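## Task

Set the spice jar, the glass jar and the prescription vial upright inside the gray tray.

## Robot and tools

Robot: two seven-joint Kinova Gen3 arms, left_arm and right_arm, each ending in a suction cup instead of fingers. Every arm has a wrist camera. Fixed cameras are cam_high and cam_low, with cam_left_wrist and cam_right_wrist on the arms; all images are 896x504.

Frames: the scene frame has its origin on the table surface, halfway between the nominal arm bases. +x points out over the table, +z up, and left_arm sits on the +y side (image left/right does not match these names). The left base is near (-0.033, +0.302, +0.047) m and the right near (-0.015, -0.266, +0.047) m. Results print each cup point (centre of the cup rim) as end_effector_position in metres and end_effector_quat_wxyz, both in the scene frame; expect errors of a few cm. The cup points along the cup point's own +z axis. The tool body widens to about 5 cm sideways starting roughly 3 cm back from the rim.

Motion numbers: a row is 14 numbers, each between -1 and 1: left dx, dy, dz, rx, ry, rz, left suction, then the same seven for the right arm. Both arms always appear, even if one stays still. The six pose numbers are offsets, not poses: they count from that arm's current Hand target, along the Hand target's own axes (not scene axes). Scale: 1.0 equals 0.6 m of translation or 180 degrees of turn; rx, ry, rz form one rotation vector. Sending six zeros for an arm re-asks for its present Hand target. Repeating an offset moves the arm further. The controller limits each step's commanded orientation to 32 degrees from the measured one, and the elbow may swing on large turns.

Suction number: 1 is full vacuum (about 55 kPa under ambient), fractions request partial vacuum, 0.05 or less means off. It persists, so resend the previous value to keep it; a 0 turns it off.

Tools:
- execute_actions(actions, cameras): actions is a list of actions; each action is a list of up to 15 rows, one row per 1/30 s step, the last row held to fill 15 steps. Every row in an action counts from the Hand target at that action's start. An action lasts 0.5 s. Images come back only with an empty actions list or when cameras names them (["all"] for all, [] for none).
- move(target, speed, blend, blocking, cameras): target is one 14-number row or a list of up to 15 rows; all rows count from the same starting Hand targets. The cup point travels a straight line, no obstacle avoidance, within 10 s total. speed is m/s, 0.002 to 0.5 (default 0.25), one value or one per target; turning is capped at twice that in rad/s and at 0.873 rad/s. blend is in metres for corner rounding (0 means stop at each target). blocking=false returns after about 0.5 s while motion continues. The result adds a move: line with the ending (done, off_target, moving, held, fault) and limits such as paced (pose clipped) or held (a check withheld steps). done means at rest within 3 mm and 2 degrees; neither done nor off_target tells you about contact.
- wait(seconds): 0 to 10 s, arms keep their last command; a running move continues.
- stop(cameras): brakes a running move.
- zoom_image(camera, region): region is [x0, y0, x1, y1] pixels of the newest image of that camera, at most 504 by 504.
- clear_fault(arm): clears a reported torque fault on left_arm or right_arm.
- read_manual(section): licence texts only.
- finished_scene(scene): scene number 1 to 3; ends the scene irreversibly. After ending scene 1, make no more calls in that reply.

Result lines: Hand target is the last commanded pose after clipping; the cup often stops a little short of it, and waiting will not close that gap, so send the remaining distance as an offset. Tool commands shows current suction settings. suction_measured shows vacuum reached (near 0 means no seal); part_present turns 1 at 0.50 and back to 0 below 0.45. Joint velocities may be omitted when all are just noise. Joint torques carry offsets and noise. Flange force is the external force on the tool along its own axes; calls with rows drop it, move or wait bring it back. Wrist depth gives a 7x7 grid of distances in mm (164 to 4000, '-' if unknown); transparent objects are not seen. MOTOR HOT appears at 60 °C; at 75 °C an over-temperature fault lets the arm sag for 30 to 60 s.

Picking: switch suction on and press the 31 mm rim flat onto a smooth, flat face of the object so it seals all round; avoid edges, holes and seams. Under vacuum the cup shortens by up to 13 mm. To release, set the object resting on its support, then turn suction off and lift at least 20 mm; the cup rebounds and can nudge it. If the cup seals to the table, switch suction off to free it.

Avoid: the arms are stiff, so a target a few mm beyond a firm surface pushes very hard; approach slowly and stop at contact, and to end a press command back past the cup point. Fast moves hit harder and can overshoot, especially with a stretched arm. Do not let the arms or carried items collide with each other; the clearance check does not guard the last links. A torque fault (joint torque over 104.5 N m for the big joints, 51.3 N m for the wrist ones, or more than 5 degrees off plan) stops the arm until clear_fault. Never drop objects, release them while moving, or let anything leave the table. Loose objects may occasionally be jostled by outside pushes.

Each tool is called in YAML: its name, and indented under it one key for each argument.

## Session

execute_actions:
  actions: []

Scene clock: 0.00 s.
left_arm: end_effector_position=(+0.6099, +0.4777, +0.2080) suction_measured=0.01 part_present=0 end_effector_quat_wxyz=(-0.414, +0.639, -0.624, +0.177) | right_arm: end_effector_position=(+0.2249, -0.4099, +0.3544) suction_measured=0.00 part_present=0 end_effector_quat_wxyz=(+0.095, +0.145, +0.985, -0.024)
Joint positions: left_arm=[-0.279 0.743 0.032 1.859 0.309 -0.41 -2.162] | right_arm=[0.659 -0.149 -0.157 2.118 -0.051 0.976 3.368]
Joint velocities: within noise
Joint torques (N m): no reading
Flange force (N): no reading
Wrist depth (mm): cam_left_wrist=[3349 3234 2883 2600 2271 2167 2028 / 3098 2821 2531 2351 2092 1956 1822 / 2706 2420 2278 2059 1916 1782 1687 / 2326 2167 2003 1868 1759 1629 1549 / 2098 1950 1852 1722 1609 1535 1432 / 1933 1812 1687 446 418 398 378 / 1768 460 435 408 385 369 352] | cam_right_wrist=[522 506 493 478 1265 1244 1221 / 521 505 491 476 470 1237 1197 / 517 500 456 475 464 1228 1195 / 515 502 453 474 462 1230 1206 / 513 497 483 470 459 1217 1182 / 510 497 483 471 458 1133 776 / 510 492 481 468 456 452 716]
Hand target: left_arm +0.6099, +0.4777, +0.2080; -0.414, +0.639, -0.624, +0.177 | right_arm +0.2249, -0.4098, +0.3544; +0.095, +0.145, +0.985, -0.024
Tool commands: left_gripper/suction=+0.0 right_gripper/suction=+0.0

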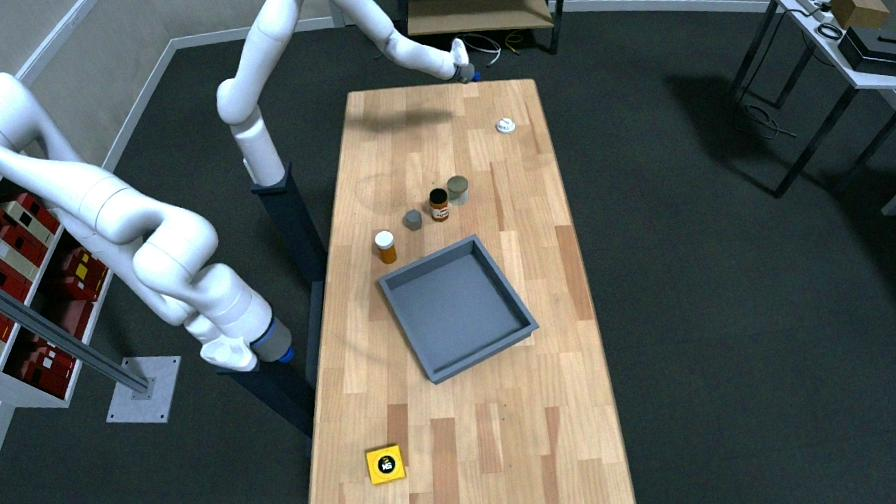

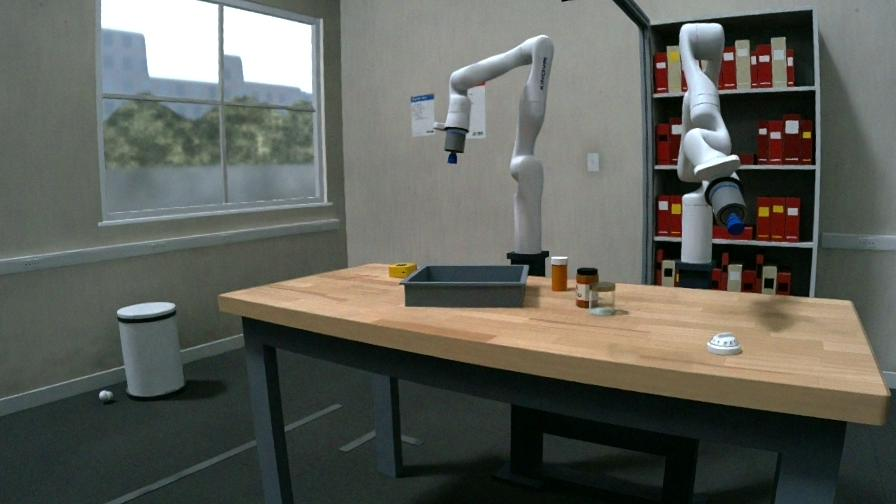

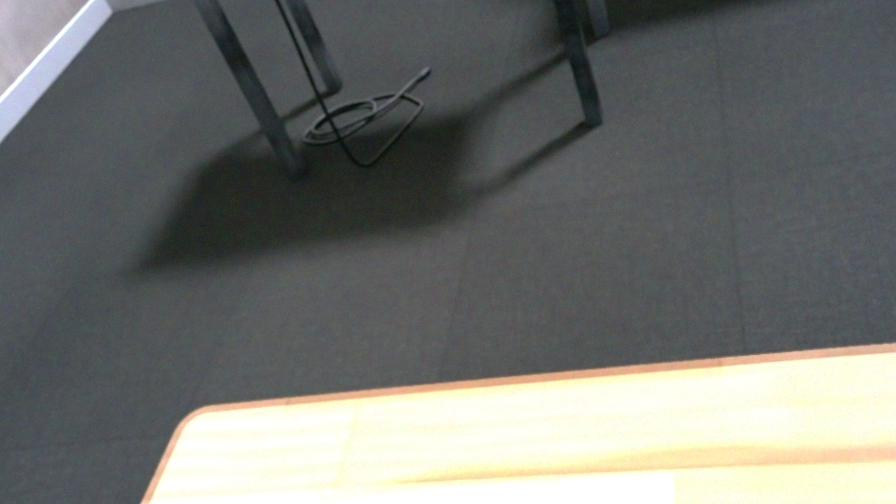

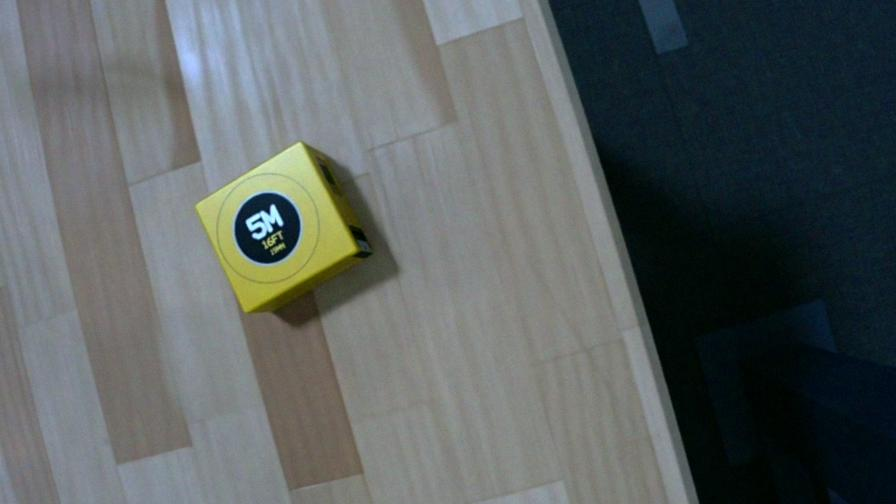

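move:
  target: [0.303,-0.0575,-0.608,-0.277,0.107,0,0,0,0,0,0,0,0,0]
  speed: 0.4
  cameras: ["cam_left_wrist","cam_high"]

Scene clock: 45.20 s.
left_arm: end_effector_position=(+0.3900, +0.1897, +0.3979) suction_measured=0.01 part_present=0 end_effector_quat_wxyz=(-0.001, +0.715, -0.699, +0.000) | right_arm: end_effector_position=(+0.2249, -0.4099, +0.3544) suction_measured=0.00 part_present=0 end_effector_quat_wxyz=(+0.095, +0.145, +0.985, -0.024)
Joint positions: left_arm=[0.439 0.325 -0.33 1.438 0.104 1.395 -1.443] | right_arm=[0.659 -0.149 -0.157 2.118 -0.051 0.976 3.368]
Joint torques (N m): left_arm=[-0.42 -13.09 0.11 -7.12 -0.38 0.06 0.19] | right_arm=[-0.85 -6.04 -0.41 -6.84 0.04 -0.37 0.13]
Flange force (N): left_arm=[0.2 -0.9 1.1] | right_arm=[-3.6 -3.1 2.3]
Wrist depth (mm): cam_left_wrist=[512 509 508 443 506 506 505 / 513 511 510 443 507 506 504 / 513 512 511 509 419 507 507 / 514 514 512 510 508 508 505 / 516 514 513 510 510 507 508 / 514 515 514 513 509 510 508 / 516 516 514 512 512 511 456] | cam_right_wrist=[522 508 492 479 1268 1239 1219 / 520 505 489 477 467 1244 1206 / 517 502 457 475 464 1226 1208 / 515 502 454 474 462 1232 1199 / 514 500 483 472 461 1214 1182 / 509 495 482 471 459 1130 775 / 508 493 481 468 455 451 716]
Hand target: left_arm +0.3901, +0.1897, +0.3979; -0.001, +0.715, -0.699, +0.000 | right_arm +0.2249, -0.4098, +0.3544; +0.095, +0.145, +0.985, -0.024
Off the commanded pose: left_arm 0.000 m, 0 deg | right_arm 0.000 m, 0 deg.
move: done
Images, in order (width x height): cam_high 896x504, cam_left_wrist 896x504.

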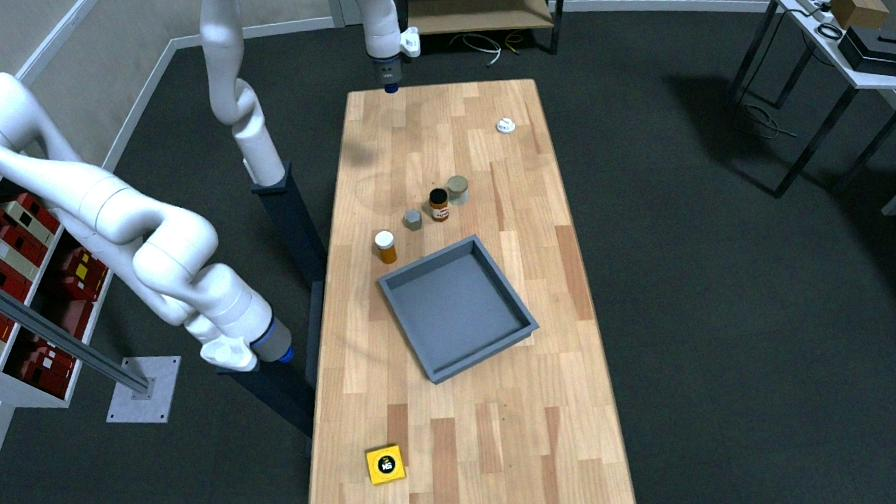

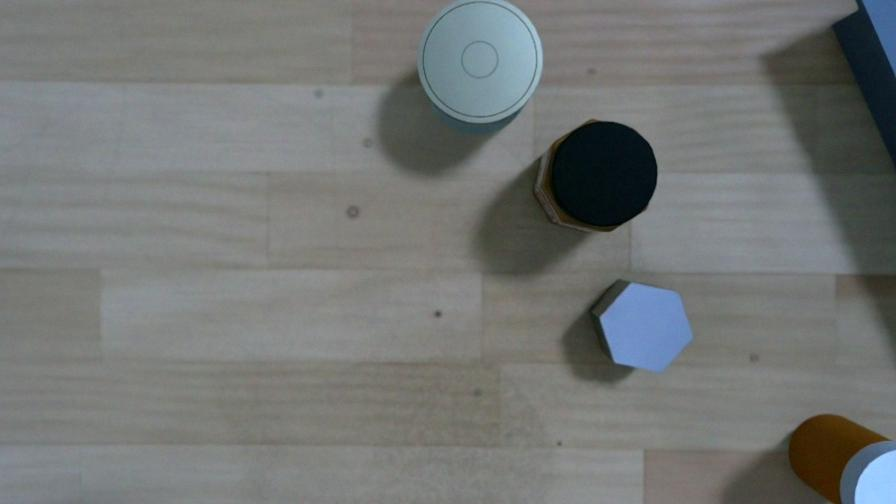

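move:
  target: [0.0275,-0.243,0.447,0,0,0,0,-0.25,0.64,-0.195,-0.0064,0.0622,0,0]
  speed: 0.35
  cameras: ["cam_left_wrist","cam_right_wrist"]

Scene clock: 66.87 s.
left_arm: end_effector_position=(+0.5366, +0.1769, +0.1299) suction_measured=0.01 part_present=0 end_effector_quat_wxyz=(-0.001, +0.715, -0.699, +0.000) | right_arm: end_effector_position=(+0.4561, -0.0757, +0.4904) suction_measured=0.00 part_present=0 end_effector_quat_wxyz=(+0.000, +0.146, +0.989, +0.000)
Joint positions: left_arm=[0.315 0.914 -0.268 1.299 0.257 0.961 -1.55] | right_arm=[-0.129 0.549 -0.669 0.849 0.341 1.83 2.211]
Joint torques (N m): left_arm=[-0.45 -19.94 -0.56 -5.79 -0.38 0.01 0.19] | right_arm=[-0.79 -17.8 -2.05 -6.41 0.08 0.21 0.13]
Flange force (N): left_arm=[0.5 0.6 0.6] | right_arm=[-4.5 1.9 0.3]
Wrist depth (mm): cam_left_wrist=[241 240 240 239 238 238 237 / 241 241 240 240 239 239 238 / 242 241 240 240 240 239 238 / 242 242 241 240 240 239 239 / 243 242 241 241 240 240 239 / 243 242 242 241 240 240 239 / 243 243 176 175 241 240 239] | cam_right_wrist=[603 601 602 607 612 613 779 / 600 598 601 602 611 610 1429 / 590 597 599 600 605 612 1438 / 595 596 598 598 601 609 1438 / 595 594 595 598 601 605 609 / 593 593 596 596 602 603 608 / 593 594 593 599 600 601 605]
Hand target: left_arm +0.5366, +0.1769, +0.1299; -0.001, +0.715, -0.699, +0.000 | right_arm +0.4561, -0.0757, +0.4904; +0.000, +0.146, +0.989, +0.000
Off the commanded pose: left_arm 0.000 m, 0 deg | right_arm 0.000 m, 0 deg.
move: done
Images, in order (width x height): cam_left_wrist 896x504, cam_right_wrist 896x504.

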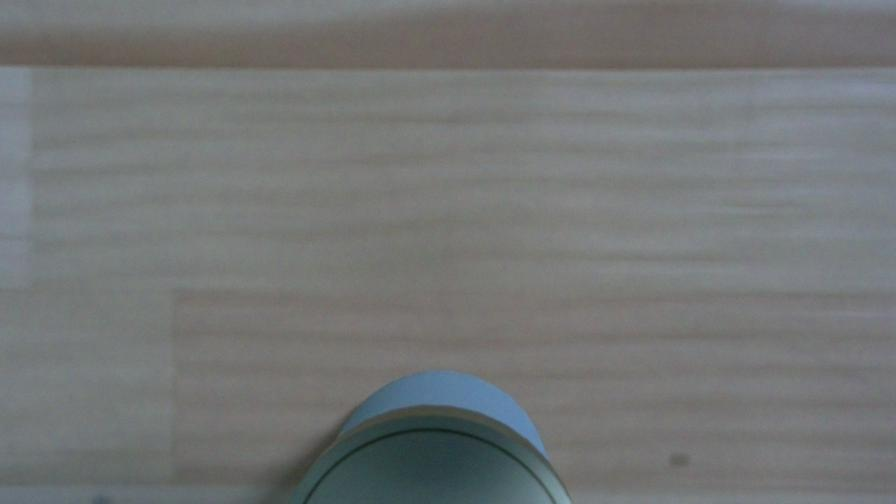

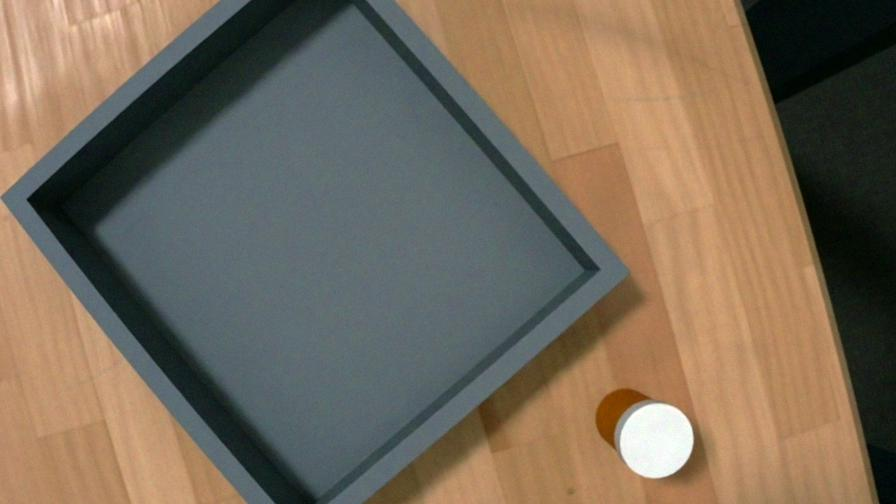

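move:
  target:
    - [-0.0067,0.005,0.0917,0,0,0,1,0.204,0.041,0.533,0,0,0,0]
    - [-0.0067,0.005,0.1115,0,0,0,1,0.204,0.041,0.533,0,0,0,0]
  speed: [0.25,0.03]
  cameras: ["cam_right_wrist"]

wait:
  seconds: 0.5

Scene clock: 104.27 s.
left_arm: end_effector_position=(+0.5336, +0.1809, +0.0630) suction_measured=0.56 part_present=1 end_effector_quat_wxyz=(-0.001, +0.715, -0.699, +0.000) | right_arm: end_effector_position=(+0.3458, -0.0170, +0.1706) suction_measured=0.00 part_present=0 end_effector_quat_wxyz=(+0.000, +0.146, +0.989, +0.000)
Joint positions: left_arm=[0.3 1.011 -0.246 1.338 0.283 0.826 -1.577] | right_arm=[-0.235 0.655 -0.622 1.826 0.504 0.824 1.732]
Joint torques (N m): left_arm=[-0.42 -21.75 -0.58 -5.72 -0.33 0.02 0.2] | right_arm=[-0.81 -16.42 -2.71 -4.43 0.04 -0.01 0.08]
Flange force (N): left_arm=[0.6 0.6 3.0] | right_arm=[-3.4 1.5 3.1]
Wrist depth (mm): cam_left_wrist=[174 173 173 172 172 171 171 / 174 174 173 173 172 172 171 / 174 174 174 173 173 172 172 / 175 174 174 173 173 172 172 / 175 175 174 174 173 173 172 / 175 175 174 174 173 173 173 / 175 175 175 174 174 173 173] | cam_right_wrist=[279 280 223 286 286 287 288 / 278 279 223 285 286 287 288 / 277 278 279 284 285 286 287 / 277 277 222 284 284 285 286 / 276 221 281 283 284 285 285 / 275 280 281 282 283 284 285 / 219 279 280 257 282 283 284]
Hand target: left_arm +0.5336, +0.1809, +0.0630; -0.001, +0.715, -0.699, +0.000 | right_arm +0.3458, -0.0170, +0.1706; +0.000, +0.146, +0.989, +0.000
Off the commanded pose: left_arm 0.000 m, 0 deg | right_arm 0.000 m, 0 deg.
move: done
Images, in order (width x height): cam_right_wrist 896x504.

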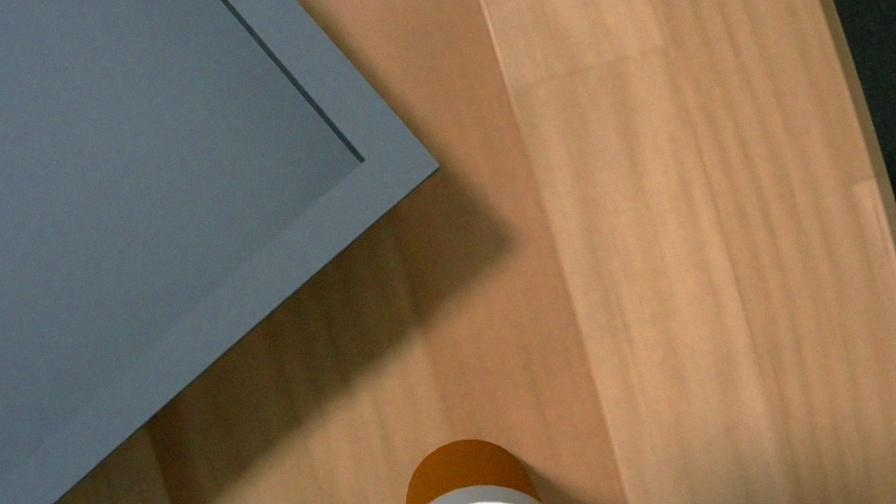

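Scene clock: 104.77 s.
left_arm: end_effector_position=(+0.5336, +0.1809, +0.0630) suction_measured=1.00 part_present=1 end_effector_quat_wxyz=(-0.001, +0.715, -0.699, +0.000) | right_arm: end_effector_position=(+0.3458, -0.0170, +0.1706) suction_measured=0.00 part_present=0 end_effector_quat_wxyz=(+0.000, +0.146, +0.989, +0.000)
Joint positions: left_arm=[0.3 1.011 -0.246 1.338 0.283 0.825 -1.577] | right_arm=[-0.235 0.655 -0.622 1.826 0.504 0.824 1.732]
Joint torques (N m): left_arm=[-0.4 -21.6 -0.61 -5.73 -0.46 0.05 0.19] | right_arm=[-0.84 -16.47 -2.63 -4.46 0.09 -0.05 0.14]
Flange force (N): left_arm=[0.5 1.0 2.8] | right_arm=[-3.4 1.5 3.0]
Wrist depth (mm): cam_left_wrist=[174 173 173 172 172 172 171 / 174 173 173 173 172 172 171 / 174 174 173 173 172 172 172 / 175 174 174 173 173 172 172 / 175 174 174 173 173 173 172 / 175 175 174 174 173 173 172 / 175 175 174 174 174 173 173] | cam_right_wrist=[279 280 223 285 287 287 288 / 278 280 223 284 286 286 288 / 278 279 279 284 285 286 287 / 277 278 222 283 285 285 286 / 276 221 282 283 283 285 285 / 275 280 281 282 283 284 285 / 219 280 280 257 282 283 284]
Hand target: left_arm +0.5336, +0.1809, +0.0630; -0.001, +0.715, -0.699, +0.000 | right_arm +0.3458, -0.0170, +0.1706; +0.000, +0.146, +0.989, +0.000
Tool commands: left_gripper/suction=+1.0 right_gripper/suction=+0.0
Off the commanded pose: left_arm 0.000 m, 0 deg | right_arm 0.000 m, 0 deg.
wait: 0.50 s; at rest by 0.17 s

move:
  target: [0,0,-0.26,0,0,0,1,0.017,0.075,0,0,0,0,0]
  speed: 0.15
  cameras: ["cam_right_wrist"]

Scene clock: 133.83 s.
left_arm: end_effector_position=(+0.5334, +0.1808, +0.2189) suction_measured=0.98 part_present=1 end_effector_quat_wxyz=(-0.001, +0.715, -0.699, +0.000) | right_arm: end_effector_position=(+0.3490, +0.0291, +0.1706) suction_measured=0.00 part_present=0 end_effector_quat_wxyz=(+0.000, +0.146, +0.989, +0.000)
Joint positions: left_arm=[0.317 0.792 -0.287 1.232 0.222 1.146 -1.529] | right_arm=[-0.332 0.704 -0.613 1.72 0.504 0.88 1.679]
Joint torques (N m): left_arm=[-0.47 -20.68 -0.57 -7.36 -0.4 0.3 0.17] | right_arm=[-0.76 -17.48 -2.84 -4.65 0.08 -0.01 0.09]
Flange force (N): left_arm=[0.2 2.1 4.2] | right_arm=[-3.2 2.0 3.0]
Wrist depth (mm): cam_left_wrist=[330 330 329 328 326 326 325 / 331 330 329 329 328 326 326 / 331 330 330 329 328 327 326 / 331 332 330 330 329 328 327 / 333 332 331 330 329 328 328 / 333 332 331 331 329 329 328 / 334 333 332 331 331 329 328] | cam_right_wrist=[279 280 223 285 287 287 288 / 278 223 284 284 286 287 288 / 278 222 283 284 285 286 286 / 220 282 282 283 284 285 286 / 280 281 281 194 283 284 285 / 279 280 280 193 283 284 284 / 278 279 280 193 282 283 284]
Hand target: left_arm +0.5334, +0.1808, +0.2190; -0.001, +0.715, -0.699, +0.000 | right_arm +0.3490, +0.0291, +0.1706; +0.000, +0.146, +0.989, +0.000
Off the commanded pose: left_arm 0.000 m, 0 deg | right_arm 0.000 m, 0 deg.
move: done
Images, in order (width x height): cam_right_wrist 896x504.

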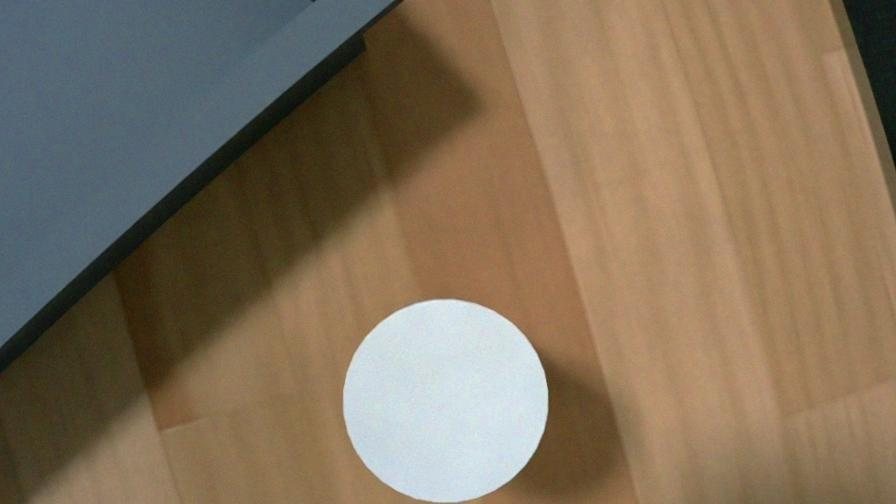

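move:
  target:
    - [0,0,0,0,0,0,1,0.0108,-0.0475,0.1177,0,0,0,1]
    - [0,0,0,0,0,0,1,0.0108,-0.0475,0.1425,0,0,0,1]
  speed: [0.2,0.03]
  cameras: ["cam_left_wrist"]

wait:
  seconds: 0.5

Scene clock: 150.17 s.
left_arm: end_effector_position=(+0.5334, +0.1808, +0.2190) suction_measured=0.99 part_present=1 end_effector_quat_wxyz=(-0.001, +0.715, -0.699, +0.000) | right_arm: end_effector_position=(+0.3345, +0.0036, +0.0852) suction_measured=0.60 part_present=1 end_effector_quat_wxyz=(+0.000, +0.146, +0.989, +0.000)
Joint positions: left_arm=[0.317 0.792 -0.287 1.232 0.222 1.146 -1.529] | right_arm=[-0.368 0.814 -0.506 1.868 0.642 0.629 1.567]
Joint torques (N m): left_arm=[-0.45 -20.6 -0.6 -7.25 -0.4 0.03 0.21] | right_arm=[-0.74 -18.02 -2.4 -3.2 -0.04 -0.07 -0.02]
Flange force (N): left_arm=[0.3 1.1 3.3] | right_arm=[-3.7 1.9 3.9]
Wrist depth (mm): cam_left_wrist=[330 330 329 328 326 326 325 / 331 330 329 328 327 326 326 / 331 330 330 329 329 327 325 / 332 331 330 330 328 328 327 / 333 333 331 330 330 328 328 / 334 332 331 331 330 329 328 / 333 333 332 331 330 329 328] | cam_right_wrist=[194 - - 200 200 201 201 / - - 198 199 200 200 201 / - - 198 198 199 200 200 / - 197 197 198 199 199 200 / 196 196 197 198 198 199 199 / 195 196 196 197 198 198 199 / 195 195 196 197 197 198 198]
Hand target: left_arm +0.5334, +0.1808, +0.2190; -0.001, +0.715, -0.699, +0.000 | right_arm +0.3345, +0.0036, +0.0851; +0.000, +0.146, +0.989, +0.000
Off the commanded pose: left_arm 0.000 m, 0 deg | right_arm 0.000 m, 0 deg.
move: done
Images, in order (width x height): cam_left_wrist 896x504.

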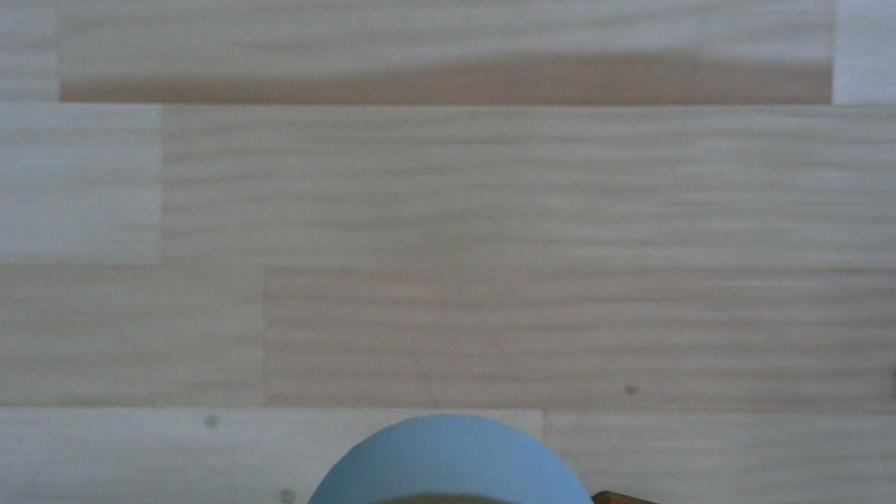

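Scene clock: 150.67 s.
left_arm: end_effector_position=(+0.5334, +0.1808, +0.2190) suction_measured=0.96 part_present=1 end_effector_quat_wxyz=(-0.001, +0.715, -0.699, +0.000) | right_arm: end_effector_position=(+0.3345, +0.0036, +0.0851) suction_measured=1.00 part_present=1 end_effector_quat_wxyz=(+0.000, +0.146, +0.989, +0.000)
Joint positions: left_arm=[0.317 0.792 -0.287 1.232 0.222 1.146 -1.529] | right_arm=[-0.368 0.814 -0.506 1.868 0.642 0.629 1.567]
Joint torques (N m): left_arm=[-0.46 -20.63 -0.57 -7.2 -0.42 0.03 0.16] | right_arm=[-0.89 -17.94 -2.65 -3.3 0.02 -0.03 0.11]
Flange force (N): left_arm=[0.5 0.8 3.3] | right_arm=[-3.2 1.2 4.2]
Wrist depth (mm): cam_left_wrist=[331 329 329 328 327 326 325 / 331 330 328 329 328 327 326 / 331 331 330 329 328 327 326 / 332 332 330 330 329 327 327 / 332 331 330 330 329 328 327 / 333 332 331 330 330 329 328 / 334 332 332 331 330 329 328] | cam_right_wrist=[194 - - 199 200 201 201 / - - 198 199 199 200 201 / - - 198 198 199 200 200 / - 197 197 198 199 199 200 / 196 196 197 197 198 199 199 / 195 196 196 197 197 198 199 / 195 195 196 197 197 198 198]
Hand target: left_arm +0.5334, +0.1808, +0.2190; -0.001, +0.715, -0.699, +0.000 | right_arm +0.3345, +0.0036, +0.0851; +0.000, +0.146, +0.989, +0.000
Tool commands: left_gripper/suction=+1.0 right_gripper/suction=+1.0
Off the commanded pose: left_arm 0.000 m, 0 deg | right_arm 0.000 m, 0 deg.
wait: 0.50 s; at rest by 0.17 s

move:
  target:
    - [0,0,0,0,0,0,1,0,0,-0.2,0,0,0,1]
    - [0,0,0,0,0,0,1,-0.3026,-0.296,-0.2,0,0,0,1]
    - [0,0,0,0,0,0,1,-0.3026,-0.296,-0.018,0,0,0,1]
    - [0,0,0,0,0,0,1,-0.3026,-0.296,-0.005,0,0,0,1]
  speed: [0.2,0.25,0.2,0.03]
  blend: [0.03,0.03,0,0]
  cameras: ["cam_high","cam_low"]

Scene clock: 174.13 s.
left_arm: end_effector_position=(+0.5334, +0.1808, +0.2190) suction_measured=0.98 part_present=1 end_effector_quat_wxyz=(-0.001, +0.715, -0.699, +0.000) | right_arm: end_effector_position=(+0.4573, -0.2187, +0.0882) suction_measured=0.98 part_present=1 end_effector_quat_wxyz=(+0.000, +0.146, +0.989, +0.000)
Joint positions: left_arm=[0.317 0.792 -0.287 1.232 0.222 1.146 -1.529] | right_arm=[0.178 0.85 -0.505 1.747 0.597 0.703 2.192]
Joint torques (N m): left_arm=[-0.45 -20.67 -0.55 -7.16 -0.4 0.04 0.24] | right_arm=[-0.61 -19.01 -2.79 -3.75 0.1 -0.06 0.15]
Flange force (N): left_arm=[0.4 0.6 3.3] | right_arm=[-3.5 0.2 4.3]
Wrist depth (mm): cam_left_wrist=[330 330 328 328 327 326 325 / 331 330 329 328 327 327 325 / 331 331 330 329 328 327 326 / 332 332 330 330 329 328 327 / 332 331 331 329 329 328 328 / 333 332 331 330 329 328 328 / 334 332 332 331 330 329 328] | cam_right_wrist=[- 197 198 - 203 203 205 / 186 196 197 - - 203 204 / 196 196 197 197 - 203 203 / 195 195 196 197 - - 203 / 195 195 196 197 197 - 202 / 194 195 195 196 197 - - / 194 194 195 196 196 197 -]
Hand target: left_arm +0.5334, +0.1808, +0.2190; -0.001, +0.715, -0.699, +0.000 | right_arm +0.4573, -0.2187, +0.0881; +0.000, +0.146, +0.989, +0.000
Off the commanded pose: left_arm 0.000 m, 0 deg | right_arm 0.000 m, 0 deg.
move: done
Images, in order (width x height): cam_high 896x504, cam_low 896x504.

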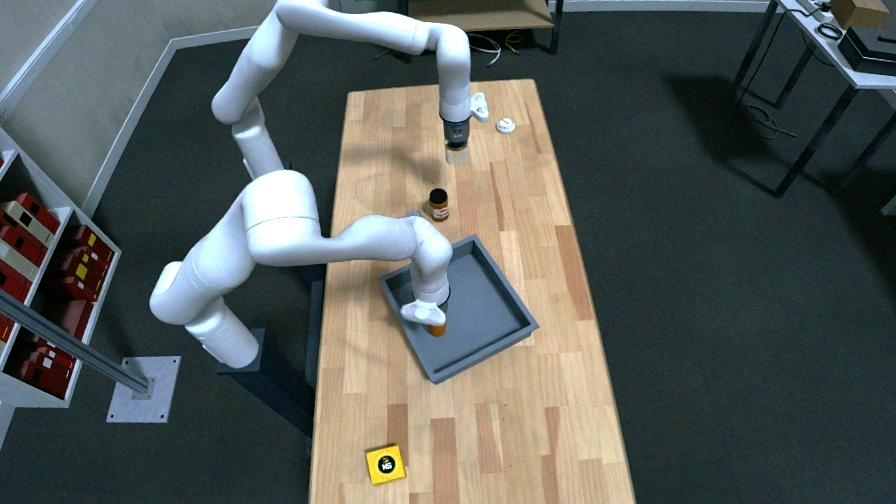

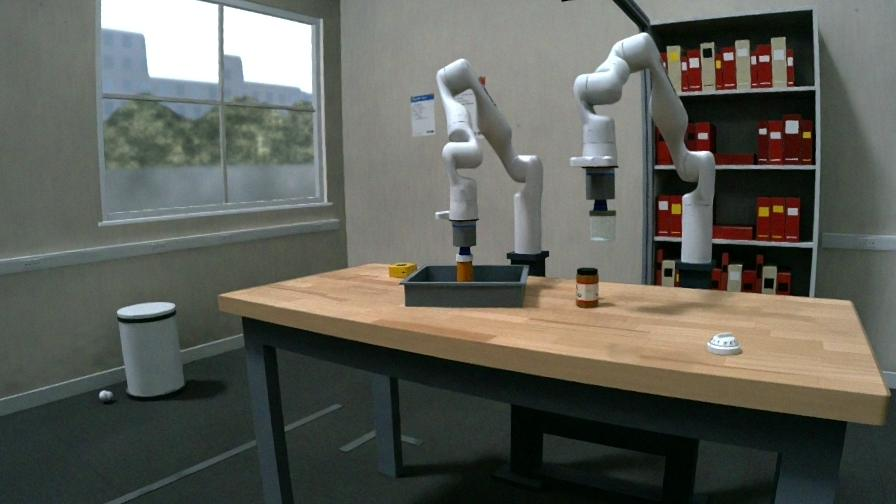

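move:
  target: [0,0,0,0,0,0,1,0,0,0.007,0,0,0,1]
  speed: 0.03

move:
  target: [0,0,0,0,0,0,1,0,0,0.0042,0,0,0,1]
  speed: 0.03
  cameras: ["cam_right_wrist"]

Scene clock: 178.57 s.
left_arm: end_effector_position=(+0.5334, +0.1808, +0.2190) suction_measured=0.99 part_present=1 end_effector_quat_wxyz=(-0.001, +0.715, -0.699, +0.000) | right_arm: end_effector_position=(+0.4573, -0.2187, +0.0840) suction_measured=1.00 part_present=1 end_effector_quat_wxyz=(+0.000, +0.145, +0.989, +0.000)
Joint positions: left_arm=[0.317 0.792 -0.287 1.232 0.222 1.146 -1.529] | right_arm=[0.175 0.858 -0.5 1.749 0.602 0.694 2.187]
Joint torques (N m): left_arm=[-0.51 -20.65 -0.58 -7.22 -0.43 0.02 0.22] | right_arm=[-0.88 -19.31 -2.62 -3.7 0.17 -0.12 0.12]
Flange force (N): left_arm=[0.4 0.9 3.3] | right_arm=[-4.3 -0.2 4.1]
Wrist depth (mm): cam_left_wrist=[331 329 329 328 327 327 326 / 331 330 329 329 328 327 326 / 331 331 330 329 328 327 327 / 332 331 331 329 329 328 327 / 332 332 331 330 330 328 328 / 333 332 331 330 330 329 328 / 334 333 332 331 331 329 328] | cam_right_wrist=[- 193 193 - 199 199 200 / 187 193 193 - - 199 200 / 191 192 193 193 - 198 199 / 191 192 192 193 - - 199 / 190 191 192 193 193 - 198 / 190 191 192 192 193 - - / 189 190 191 192 192 193 -]
Hand target: left_arm +0.5334, +0.1808, +0.2190; -0.001, +0.715, -0.699, +0.000 | right_arm +0.4573, -0.2187, +0.0839; +0.000, +0.145, +0.989, +0.000
Off the commanded pose: left_arm 0.000 m, 0 deg | right_arm 0.000 m, 0 deg.
move: done

Scene clock: 179.27 s.
left_arm: end_effector_position=(+0.5334, +0.1808, +0.2190) suction_measured=0.99 part_present=1 end_effector_quat_wxyz=(-0.001, +0.715, -0.699, +0.000) | right_arm: end_effector_position=(+0.4573, -0.2187, +0.0814) suction_measured=0.99 part_present=1 end_effector_quat_wxyz=(+0.000, +0.146, +0.989, +0.000)
Joint positions: left_arm=[0.317 0.792 -0.287 1.232 0.222 1.146 -1.529] | right_arm=[0.173 0.862 -0.496 1.749 0.606 0.689 2.185]
Joint torques (N m): left_arm=[-0.4 -20.63 -0.53 -7.19 -0.44 0.04 0.19] | right_arm=[-0.8 -19.07 -2.58 -3.75 0.11 -0.03 0.13]
Flange force (N): left_arm=[0.3 0.8 3.3] | right_arm=[-3.3 -0.4 4.0]
Wrist depth (mm): cam_left_wrist=[330 329 328 328 327 326 326 / 331 331 329 329 327 327 326 / 331 330 330 328 327 327 326 / 331 331 331 329 329 328 327 / 333 332 331 329 329 328 327 / 333 332 331 330 329 328 328 / 334 332 332 331 330 330 329] | cam_right_wrist=[- 190 191 - 196 197 197 / 187 190 191 - - 196 197 / 189 189 190 191 - 196 197 / 189 189 190 190 - - 196 / 188 189 189 190 191 - 196 / 187 188 189 189 190 - - / 187 188 188 189 190 190 -]
Hand target: left_arm +0.5334, +0.1808, +0.2190; -0.001, +0.715, -0.699, +0.000 | right_arm +0.4573, -0.2187, +0.0814; +0.000, +0.146, +0.989, +0.000
Off the commanded pose: left_arm 0.000 m, 0 deg | right_arm 0.000 m, 0 deg.
move: done
Images, in order (width x height): cam_right_wrist 896x504.

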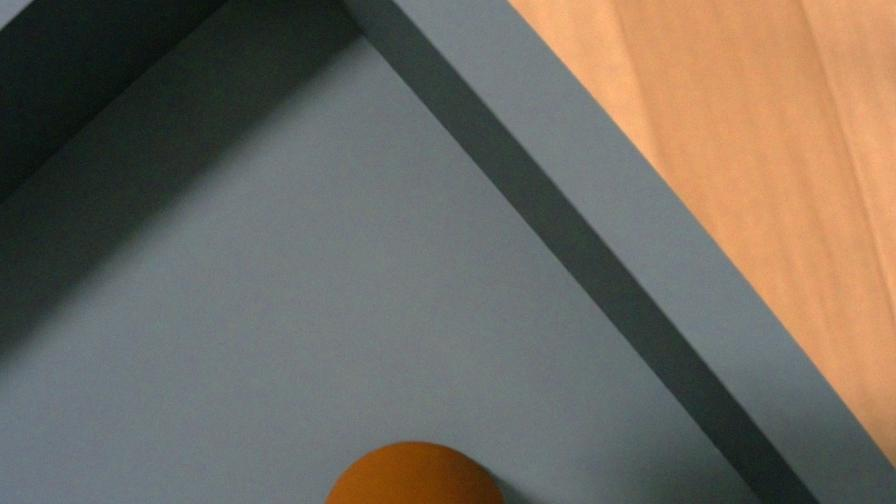

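move:
  target: [0,0,0,0,0,0,1,0,0,0.0042,0,0,0,1]
  speed: 0.03

move:
  target: [0,0,0,0,0,0,1,0,0,0.0035,0,0,0,1]
  speed: 0.03

Scene clock: 186.13 s.
left_arm: end_effector_position=(+0.5334, +0.1808, +0.2190) suction_measured=0.96 part_present=1 end_effector_quat_wxyz=(-0.001, +0.715, -0.699, +0.000) | right_arm: end_effector_position=(+0.4573, -0.2187, +0.0790) suction_measured=0.98 part_present=1 end_effector_quat_wxyz=(+0.000, +0.145, +0.989, +0.000)
Joint positions: left_arm=[0.317 0.792 -0.287 1.232 0.222 1.146 -1.529] | right_arm=[0.171 0.867 -0.493 1.75 0.609 0.683 2.182]
Joint torques (N m): left_arm=[-0.51 -20.7 -0.57 -7.23 -0.46 0.07 0.23] | right_arm=[-1.07 -6.03 -0.19 -0.36 0.25 -0.81 0.14]
Flange force (N): left_arm=[0.4 1.0 3.5] | right_arm=[-0.7 -2.1 -25.6]
Wrist depth (mm): cam_left_wrist=[330 329 329 328 327 326 326 / 331 330 329 328 327 327 326 / 331 331 330 329 328 327 327 / 332 331 331 329 328 328 327 / 333 332 331 330 329 328 328 / 333 332 332 330 329 329 328 / 333 334 332 331 330 329 329] | cam_right_wrist=[- 189 190 - 194 195 195 / 186 188 189 189 - 195 195 / 187 188 189 189 - 194 195 / 187 188 188 189 - - 194 / 187 187 188 188 189 - 194 / 186 186 187 188 188 - - / 185 186 187 187 188 188 -]
Hand target: left_arm +0.5334, +0.1808, +0.2190; -0.001, +0.715, -0.699, +0.000 | right_arm +0.4573, -0.2187, +0.0789; +0.000, +0.145, +0.989, +0.000
Off the commanded pose: left_arm 0.000 m, 0 deg | right_arm 0.000 m, 0 deg.
move: done

Scene clock: 186.83 s.
left_arm: end_effector_position=(+0.5334, +0.1808, +0.2190) suction_measured=0.99 part_present=1 end_effector_quat_wxyz=(-0.001, +0.715, -0.699, +0.000) | right_arm: end_effector_position=(+0.4573, -0.2187, +0.0769) suction_measured=1.00 part_present=1 end_effector_quat_wxyz=(+0.000, +0.146, +0.989, +0.000)
Joint positions: left_arm=[0.317 0.792 -0.287 1.232 0.222 1.146 -1.529] | right_arm=[0.169 0.87 -0.491 1.75 0.611 0.679 2.18]
Joint torques (N m): left_arm=[-0.46 -20.6 -0.55 -7.19 -0.42 0.01 0.17] | right_arm=[-0.93 16.22 4.86 6.17 0.56 -1.62 0.15]
Flange force (N): left_arm=[0.4 0.8 3.2] | right_arm=[2.0 -2.8 -75.9]
Wrist depth (mm): cam_left_wrist=[331 330 328 329 327 325 326 / 331 330 329 328 328 326 326 / 331 331 330 329 327 328 326 / 332 331 331 330 329 328 327 / 332 332 331 331 330 328 327 / 333 332 331 331 330 329 328 / 333 333 332 330 329 329 329] | cam_right_wrist=[- 188 188 - 194 194 194 / 185 188 188 189 - 193 194 / 187 187 188 188 - 193 193 / 186 187 187 188 188 - 193 / 186 186 187 187 188 - - / 185 186 187 187 188 - - / 185 185 186 183 187 187 -]
Hand target: left_arm +0.5334, +0.1808, +0.2190; -0.001, +0.715, -0.699, +0.000 | right_arm +0.4572, -0.2187, +0.0768; +0.000, +0.146, +0.989, +0.000
Off the commanded pose: left_arm 0.000 m, 0 deg | right_arm 0.000 m, 0 deg.
move: done

move:
  target:
    - [0,0,0,0,0,0,1,0,0,-0.0055,0,0,0,1]
    - [0,0,0,0,0,0,1,0,0,-0.0055,0,0,0,0]
  speed: 0.03

wait:
  seconds: 0.5

Scene clock: 193.77 s.
left_arm: end_effector_position=(+0.5334, +0.1808, +0.2190) suction_measured=0.99 part_present=1 end_effector_quat_wxyz=(-0.001, +0.715, -0.699, +0.000) | right_arm: end_effector_position=(+0.4572, -0.2187, +0.0801) suction_measured=0.00 part_present=0 end_effector_quat_wxyz=(+0.000, +0.146, +0.989, +0.000)
Joint positions: left_arm=[0.317 0.792 -0.287 1.232 0.222 1.146 -1.529] | right_arm=[0.172 0.865 -0.495 1.75 0.607 0.686 2.183]
Joint torques (N m): left_arm=[-0.47 -20.63 -0.58 -7.24 -0.41 0.05 0.15] | right_arm=[-0.94 -13.71 -1.63 -2.31 0.1 -0.27 0.17]
Flange force (N): left_arm=[0.4 1.1 3.4] | right_arm=[-2.1 -1.1 -7.9]
Wrist depth (mm): cam_left_wrist=[331 329 329 327 327 326 325 / 331 331 329 329 327 327 326 / 332 331 330 329 328 327 326 / 332 331 331 330 328 327 327 / 332 332 330 330 330 328 327 / 333 332 331 331 330 328 328 / 334 333 332 331 330 330 328] | cam_right_wrist=[- 190 190 - 195 196 196 / 187 189 190 190 - 195 196 / 188 188 189 190 - 195 195 / 187 188 189 189 - - 195 / 187 188 188 189 189 - 194 / 186 187 188 188 189 - - / 186 187 187 188 189 189 -]
Hand target: left_arm +0.5334, +0.1808, +0.2190; -0.001, +0.715, -0.699, +0.000 | right_arm +0.4573, -0.2187, +0.0801; +0.000, +0.146, +0.989, +0.000
Off the commanded pose: left_arm 0.000 m, 0 deg | right_arm 0.000 m, 0 deg.
move: done

Scene clock: 194.27 s.
left_arm: end_effector_position=(+0.5334, +0.1808, +0.2190) suction_measured=0.98 part_present=1 end_effector_quat_wxyz=(-0.001, +0.715, -0.699, +0.000) | right_arm: end_effector_position=(+0.4573, -0.2187, +0.0801) suction_measured=0.00 part_present=0 end_effector_quat_wxyz=(+0.000, +0.146, +0.989, +0.000)
Joint positions: left_arm=[0.317 0.792 -0.287 1.232 0.222 1.146 -1.529] | right_arm=[0.172 0.865 -0.495 1.75 0.607 0.686 2.183]
Joint torques (N m): left_arm=[-0.45 -20.63 -0.52 -7.2 -0.38 0.05 0.21] | right_arm=[-0.94 -13.69 -1.7 -2.16 0.14 -0.3 0.14]
Flange force (N): left_arm=[0.4 0.9 3.3] | right_arm=[-2.6 -0.9 -8.0]
Wrist depth (mm): cam_left_wrist=[330 329 328 328 327 326 325 / 331 330 329 328 327 326 326 / 332 331 329 329 328 327 326 / 332 331 330 329 328 328 327 / 332 332 331 330 329 328 328 / 333 332 331 330 330 329 328 / 334 333 332 331 330 329 329] | cam_right_wrist=[- 190 190 - 195 195 196 / 187 189 189 190 - 195 196 / 188 188 189 190 - 195 195 / 187 188 189 189 - - 195 / 187 188 188 189 189 - 194 / 186 187 188 188 189 - - / 186 187 187 188 188 189 -]
Hand target: left_arm +0.5334, +0.1808, +0.2190; -0.001, +0.715, -0.699, +0.000 | right_arm +0.4573, -0.2187, +0.0801; +0.000, +0.146, +0.989, +0.000
Tool commands: left_gripper/suction=+1.0 right_gripper/suction=+0.0
Off the commanded pose: left_arm 0.000 m, 0 deg | right_arm 0.000 m, 0 deg.
wait: 0.50 s; at rest by 0.17 s

move:
  target:
    - [0,0,0,0,0,0,1,0,0,-0.05,0,0,0,0]
    - [0,0,0,0,0,0,1,0,0,-0.25,0,0,0,0]
    - [0.492,0.004,0,0,0,0,1,0.313,-0.443,-0.4,0,0,0,0]
  speed: [0.05,0.25,0.25]
  blend: [0,0.02,0]
  cameras: ["cam_high","cam_low","cam_left_wrist"]

Scene clock: 209.20 s.
left_arm: end_effector_position=(+0.5379, -0.1144, +0.2187) suction_measured=0.99 part_present=1 end_effector_quat_wxyz=(-0.001, +0.715, -0.699, +0.000) | right_arm: end_effector_position=(+0.2010, -0.4191, +0.3203) suction_measured=0.00 part_present=0 end_effector_quat_wxyz=(+0.000, +0.145, +0.989, +0.000)
Joint positions: left_arm=[0.632 1.203 -0.24 0.329 0.222 1.617 -0.994] | right_arm=[1.065 -0.008 -0.524 2.096 -0.004 1.054 3.385]
Joint torques (N m): left_arm=[-0.4 -25.45 0.4 -8.07 -0.43 0.09 0.21] | right_arm=[-0.73 -7.32 -0.45 -6.17 0.09 -0.1 0.11]
Flange force (N): left_arm=no reading | right_arm=[-3.8 -3.2 2.0]
Wrist depth (mm): cam_left_wrist=[330 328 328 327 326 325 320 / 329 330 328 327 266 322 321 / 331 330 329 267 324 322 322 / 330 330 268 325 324 323 322 / 270 270 326 326 324 324 323 / 271 327 326 325 324 324 323 / 332 313 327 326 326 324 324] | cam_right_wrist=[433 433 436 1249 1253 1261 1270 / 432 433 434 1249 1251 1256 1263 / 395 431 434 433 1256 1258 1256 / 395 431 432 434 1253 1256 1251 / 427 430 431 432 1230 1244 1261 / 426 428 429 431 1167 743 693 / 425 427 430 429 1237 606 458]
Hand target: left_arm +0.5379, -0.1144, +0.2187; -0.001, +0.715, -0.699, +0.000 | right_arm +0.2010, -0.4191, +0.3203; +0.000, +0.145, +0.989, +0.000
Off the commanded pose: left_arm 0.000 m, 0 deg | right_arm 0.000 m, 0 deg.
move: done
Images, in order (width x height): cam_high 896x504, cam_low 896x504, cam_left_wrist 896x504.

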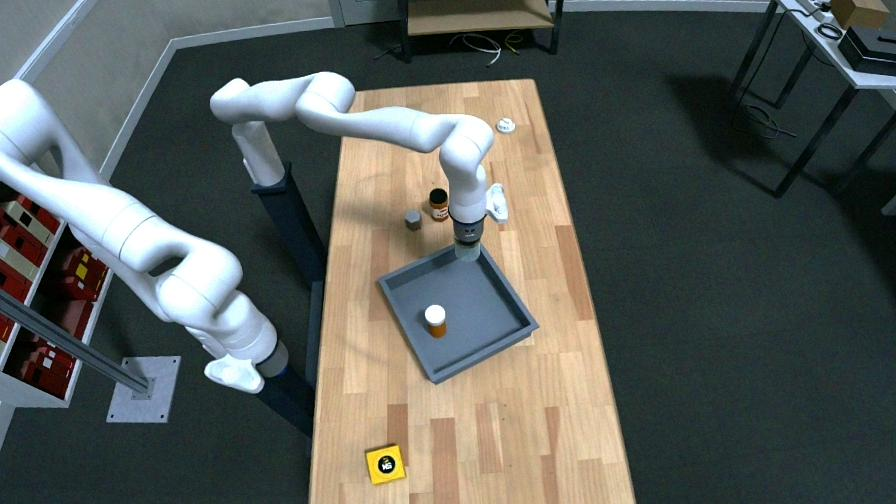

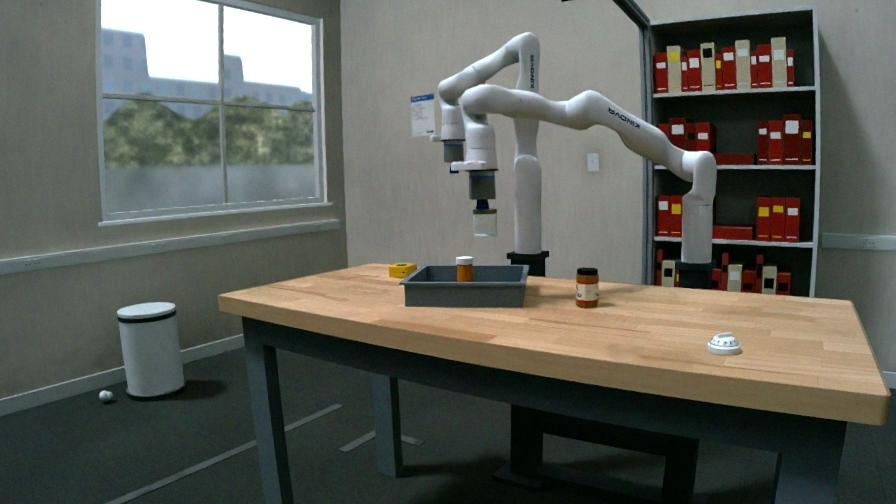

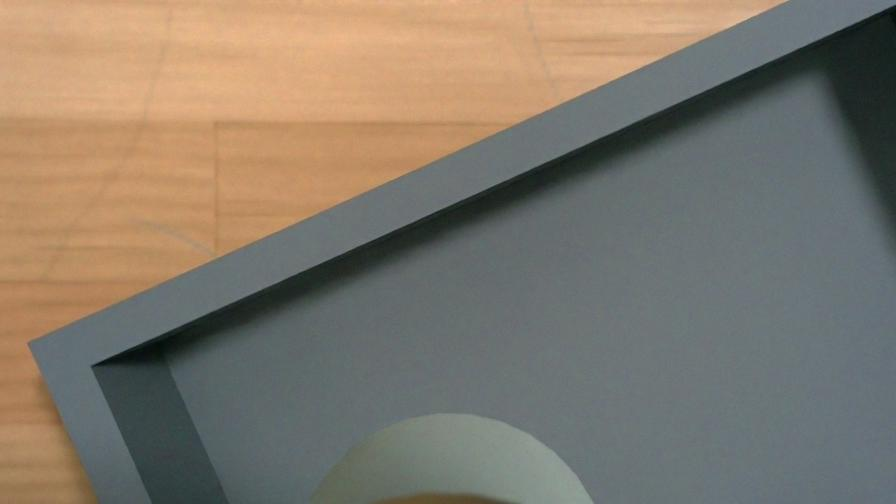

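move:
  target:
    - [0,0,0.25,0,0,0,1,0,0,0,0,0,0,0]
    - [0,0,0.2665,0,0,0,1,0,0,0,0,0,0,0]
  speed: [0.2,0.025]

move:
  target: [0,0,0.003,0,0,0,1,0,0,0,0,0,0,0]
  speed: 0.02

Scene clock: 221.10 s.
left_arm: end_effector_position=(+0.5382, -0.1143, +0.0591) suction_measured=0.99 part_present=1 end_effector_quat_wxyz=(-0.001, +0.715, -0.699, +0.000) | right_arm: end_effector_position=(+0.2010, -0.4192, +0.3203) suction_measured=0.00 part_present=0 end_effector_quat_wxyz=(+0.000, +0.146, +0.989, +0.000)
Joint positions: left_arm=[0.654 1.33 -0.241 0.559 0.243 1.268 -1.028] | right_arm=[1.065 -0.008 -0.524 2.096 -0.004 1.054 3.385]
Joint torques (N m): left_arm=[-0.11 -15.55 0.61 -3.71 -0.25 -0.88 0.18] | right_arm=[-0.83 -7.29 -0.44 -6.2 0.1 -0.12 0.12]
Flange force (N): left_arm=[-0.8 1.1 -13.0] | right_arm=[-3.5 -3.3 2.0]
Wrist depth (mm): cam_left_wrist=[170 169 169 - - - - / 170 170 - - - - - / 170 - - - 165 165 - / - - - 166 165 165 - / - 167 166 166 166 165 165 / 168 167 166 166 166 165 165 / 168 167 167 167 166 166 165] | cam_right_wrist=[430 434 434 1253 1261 1265 1263 / 431 433 434 1256 1249 1256 1261 / 397 431 433 434 1246 1244 1261 / 394 430 433 431 1261 1246 1253 / 427 429 430 432 1232 1251 1261 / 428 428 430 431 1161 744 694 / 426 427 427 431 1232 608 457]
Hand target: left_arm +0.5382, -0.1143, +0.0588; -0.001, +0.715, -0.699, +0.000 | right_arm +0.2010, -0.4192, +0.3203; +0.000, +0.146, +0.989, +0.000
Off the commanded pose: left_arm 0.000 m, 0 deg | right_arm 0.000 m, 0 deg.
move: done

Scene clock: 221.80 s.
left_arm: end_effector_position=(+0.5382, -0.1143, +0.0571) suction_measured=1.00 part_present=1 end_effector_quat_wxyz=(-0.001, +0.715, -0.699, +0.000) | right_arm: end_effector_position=(+0.2010, -0.4192, +0.3203) suction_measured=0.00 part_present=0 end_effector_quat_wxyz=(+0.000, +0.146, +0.989, +0.000)
Joint positions: left_arm=[0.654 1.332 -0.24 0.559 0.243 1.265 -1.028] | right_arm=[1.065 -0.008 -0.524 2.096 -0.004 1.054 3.385]
Joint torques (N m): left_arm=[-0.17 2.1 1.35 2.71 -0.14 -1.9 0.2] | right_arm=[-0.77 -7.32 -0.46 -6.17 0.12 -0.08 0.17]
Flange force (N): left_arm=[-2.5 3.4 -39.5] | right_arm=[-3.8 -3.1 2.1]
Wrist depth (mm): cam_left_wrist=[170 169 169 - - - - / 170 170 - - - - - / 170 - - - 165 - - / - - - 165 165 165 - / - 167 166 166 165 165 164 / 167 167 166 166 165 165 165 / 167 167 167 166 166 166 165] | cam_right_wrist=[431 432 435 1249 1263 1258 1268 / 431 432 433 1253 1246 1261 1268 / 396 431 433 434 1251 1253 1258 / 394 431 432 433 1249 1246 1261 / 427 429 431 432 1226 1249 1261 / 428 429 429 432 1169 745 696 / 426 428 429 430 1235 602 458]
Hand target: left_arm +0.5382, -0.1143, +0.0570; -0.001, +0.715, -0.699, +0.000 | right_arm +0.2010, -0.4192, +0.3203; +0.000, +0.146, +0.989, +0.000
Off the commanded pose: left_arm 0.000 m, 0 deg | right_arm 0.000 m, 0 deg.
move: done

move:
  target:
    - [0,0,-0.004,0,0,0,1,0,0,0,0,0,0,0]
    - [0,0,-0.004,0,0,0,0,0,0,0,0,0,0,0]
  speed: 0.03

move:
  target:
    - [0,0,-0.05,0,0,0,0,0,0,0,0,0,0,0]
    - [0,0,-0.22,0,0,0,0,0,0,0,0,0,0,0]
    - [-0.402,0.142,-0.2175,0,0,0,0,0,0,0,0,0,0,0]
  speed: [0.05,0.25,0.25]
  blend: [0,0.02,0]
  cameras: ["cam_left_wrist","cam_high"]

Scene clock: 233.47 s.
left_arm: end_effector_position=(+0.5382, -0.1142, +0.0594) suction_measured=0.01 part_present=0 end_effector_quat_wxyz=(-0.001, +0.715, -0.699, +0.000) | right_arm: end_effector_position=(+0.2010, -0.4192, +0.3203) suction_measured=0.00 part_present=0 end_effector_quat_wxyz=(+0.000, +0.146, +0.989, +0.000)
Joint positions: left_arm=[0.654 1.329 -0.241 0.559 0.243 1.268 -1.028] | right_arm=[1.065 -0.008 -0.524 2.096 -0.004 1.054 3.385]
Joint torques (N m): left_arm=[0.42 -14.17 0.93 -3.1 -0.08 -0.51 0.23] | right_arm=[-0.83 -7.28 -0.38 -6.15 0.11 -0.1 0.18]
Flange force (N): left_arm=[-2.2 1.6 -14.5] | right_arm=[-3.8 -3.0 2.0]
Wrist depth (mm): cam_left_wrist=[170 170 169 - - - - / 170 170 - - - 165 - / 170 - - - 165 165 - / - - - 166 165 165 165 / - 167 166 166 166 165 165 / 168 167 167 166 166 165 165 / 168 167 167 167 166 166 165] | cam_right_wrist=[432 433 434 1246 1256 1265 1256 / 431 432 433 1249 1261 1256 1256 / 396 431 433 433 1249 1256 1261 / 394 431 431 433 1242 1244 1258 / 427 429 431 434 1230 1237 1261 / 426 428 430 432 1169 744 694 / 426 427 429 431 1232 607 459]
Hand target: left_arm +0.5382, -0.1143, +0.0594; -0.001, +0.715, -0.699, +0.000 | right_arm +0.2010, -0.4192, +0.3203; +0.000, +0.146, +0.989, +0.000
Off the commanded pose: left_arm 0.000 m, 0 deg | right_arm 0.000 m, 0 deg.
move: done

Scene clock: 236.40 s.
left_arm: end_effector_position=(+0.4471, +0.1247, +0.1900) suction_measured=0.01 part_present=0 end_effector_quat_wxyz=(-0.001, +0.715, -0.699, +0.000) | right_arm: end_effector_position=(+0.2010, -0.4192, +0.3203) suction_measured=0.00 part_present=0 end_effector_quat_wxyz=(+0.000, +0.146, +0.989, +0.000)
Joint positions: left_arm=[0.492 0.693 -0.301 1.548 0.236 0.935 -1.434] | right_arm=[1.065 -0.008 -0.524 2.096 -0.004 1.054 3.385]
Joint torques (N m): left_arm=[-0.33 -16.87 -0.4 -5.96 -0.32 0.09 0.04] | right_arm=[-0.81 -7.4 -0.41 -6.28 0.13 -0.1 0.14]
Flange force (N): left_arm=[0.0 1.9 0.8] | right_arm=[-3.7 -3.1 2.4]
Wrist depth (mm): cam_left_wrist=[302 301 301 300 299 298 297 / 303 302 301 300 299 298 298 / 303 302 302 301 299 299 297 / 303 303 302 300 301 299 299 / 303 303 303 213 300 299 299 / 304 304 303 213 301 300 300 / 305 304 303 302 301 301 300] | cam_right_wrist=[432 434 434 1249 1263 1249 1268 / 431 432 432 1251 1244 1253 1251 / 396 432 433 434 1258 1261 1258 / 394 430 432 433 1249 1256 1256 / 428 429 431 432 1226 1249 1249 / 426 428 431 431 1165 741 695 / 427 428 429 431 1230 608 458]
Hand target: left_arm +0.4471, +0.1247, +0.1900; -0.001, +0.715, -0.699, +0.000 | right_arm +0.2010, -0.4192, +0.3203; +0.000, +0.146, +0.989, +0.000
Off the commanded pose: left_arm 0.000 m, 0 deg | right_arm 0.000 m, 0 deg.
move: done
Images, in order (width x height): cam_high 896x504, cam_left_wrist 896x504.

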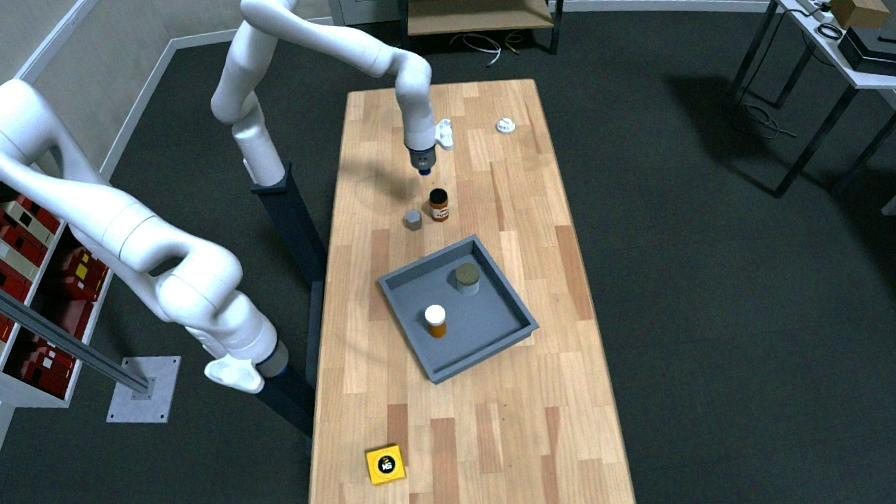

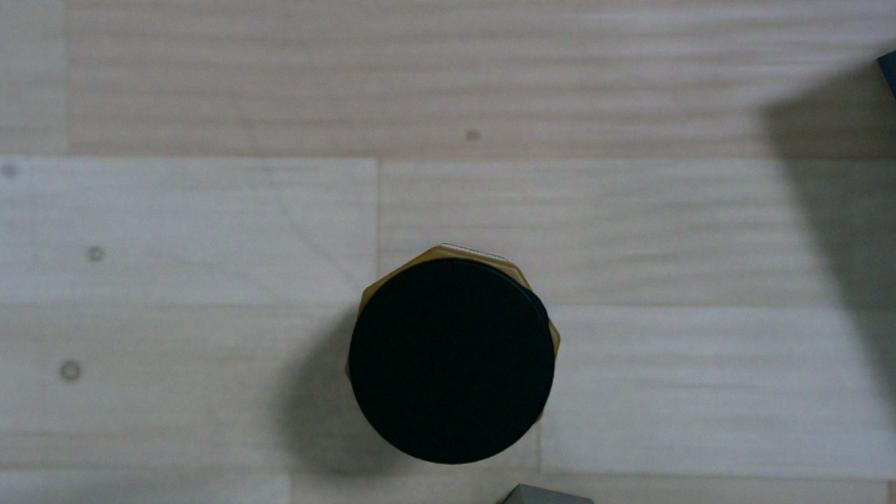

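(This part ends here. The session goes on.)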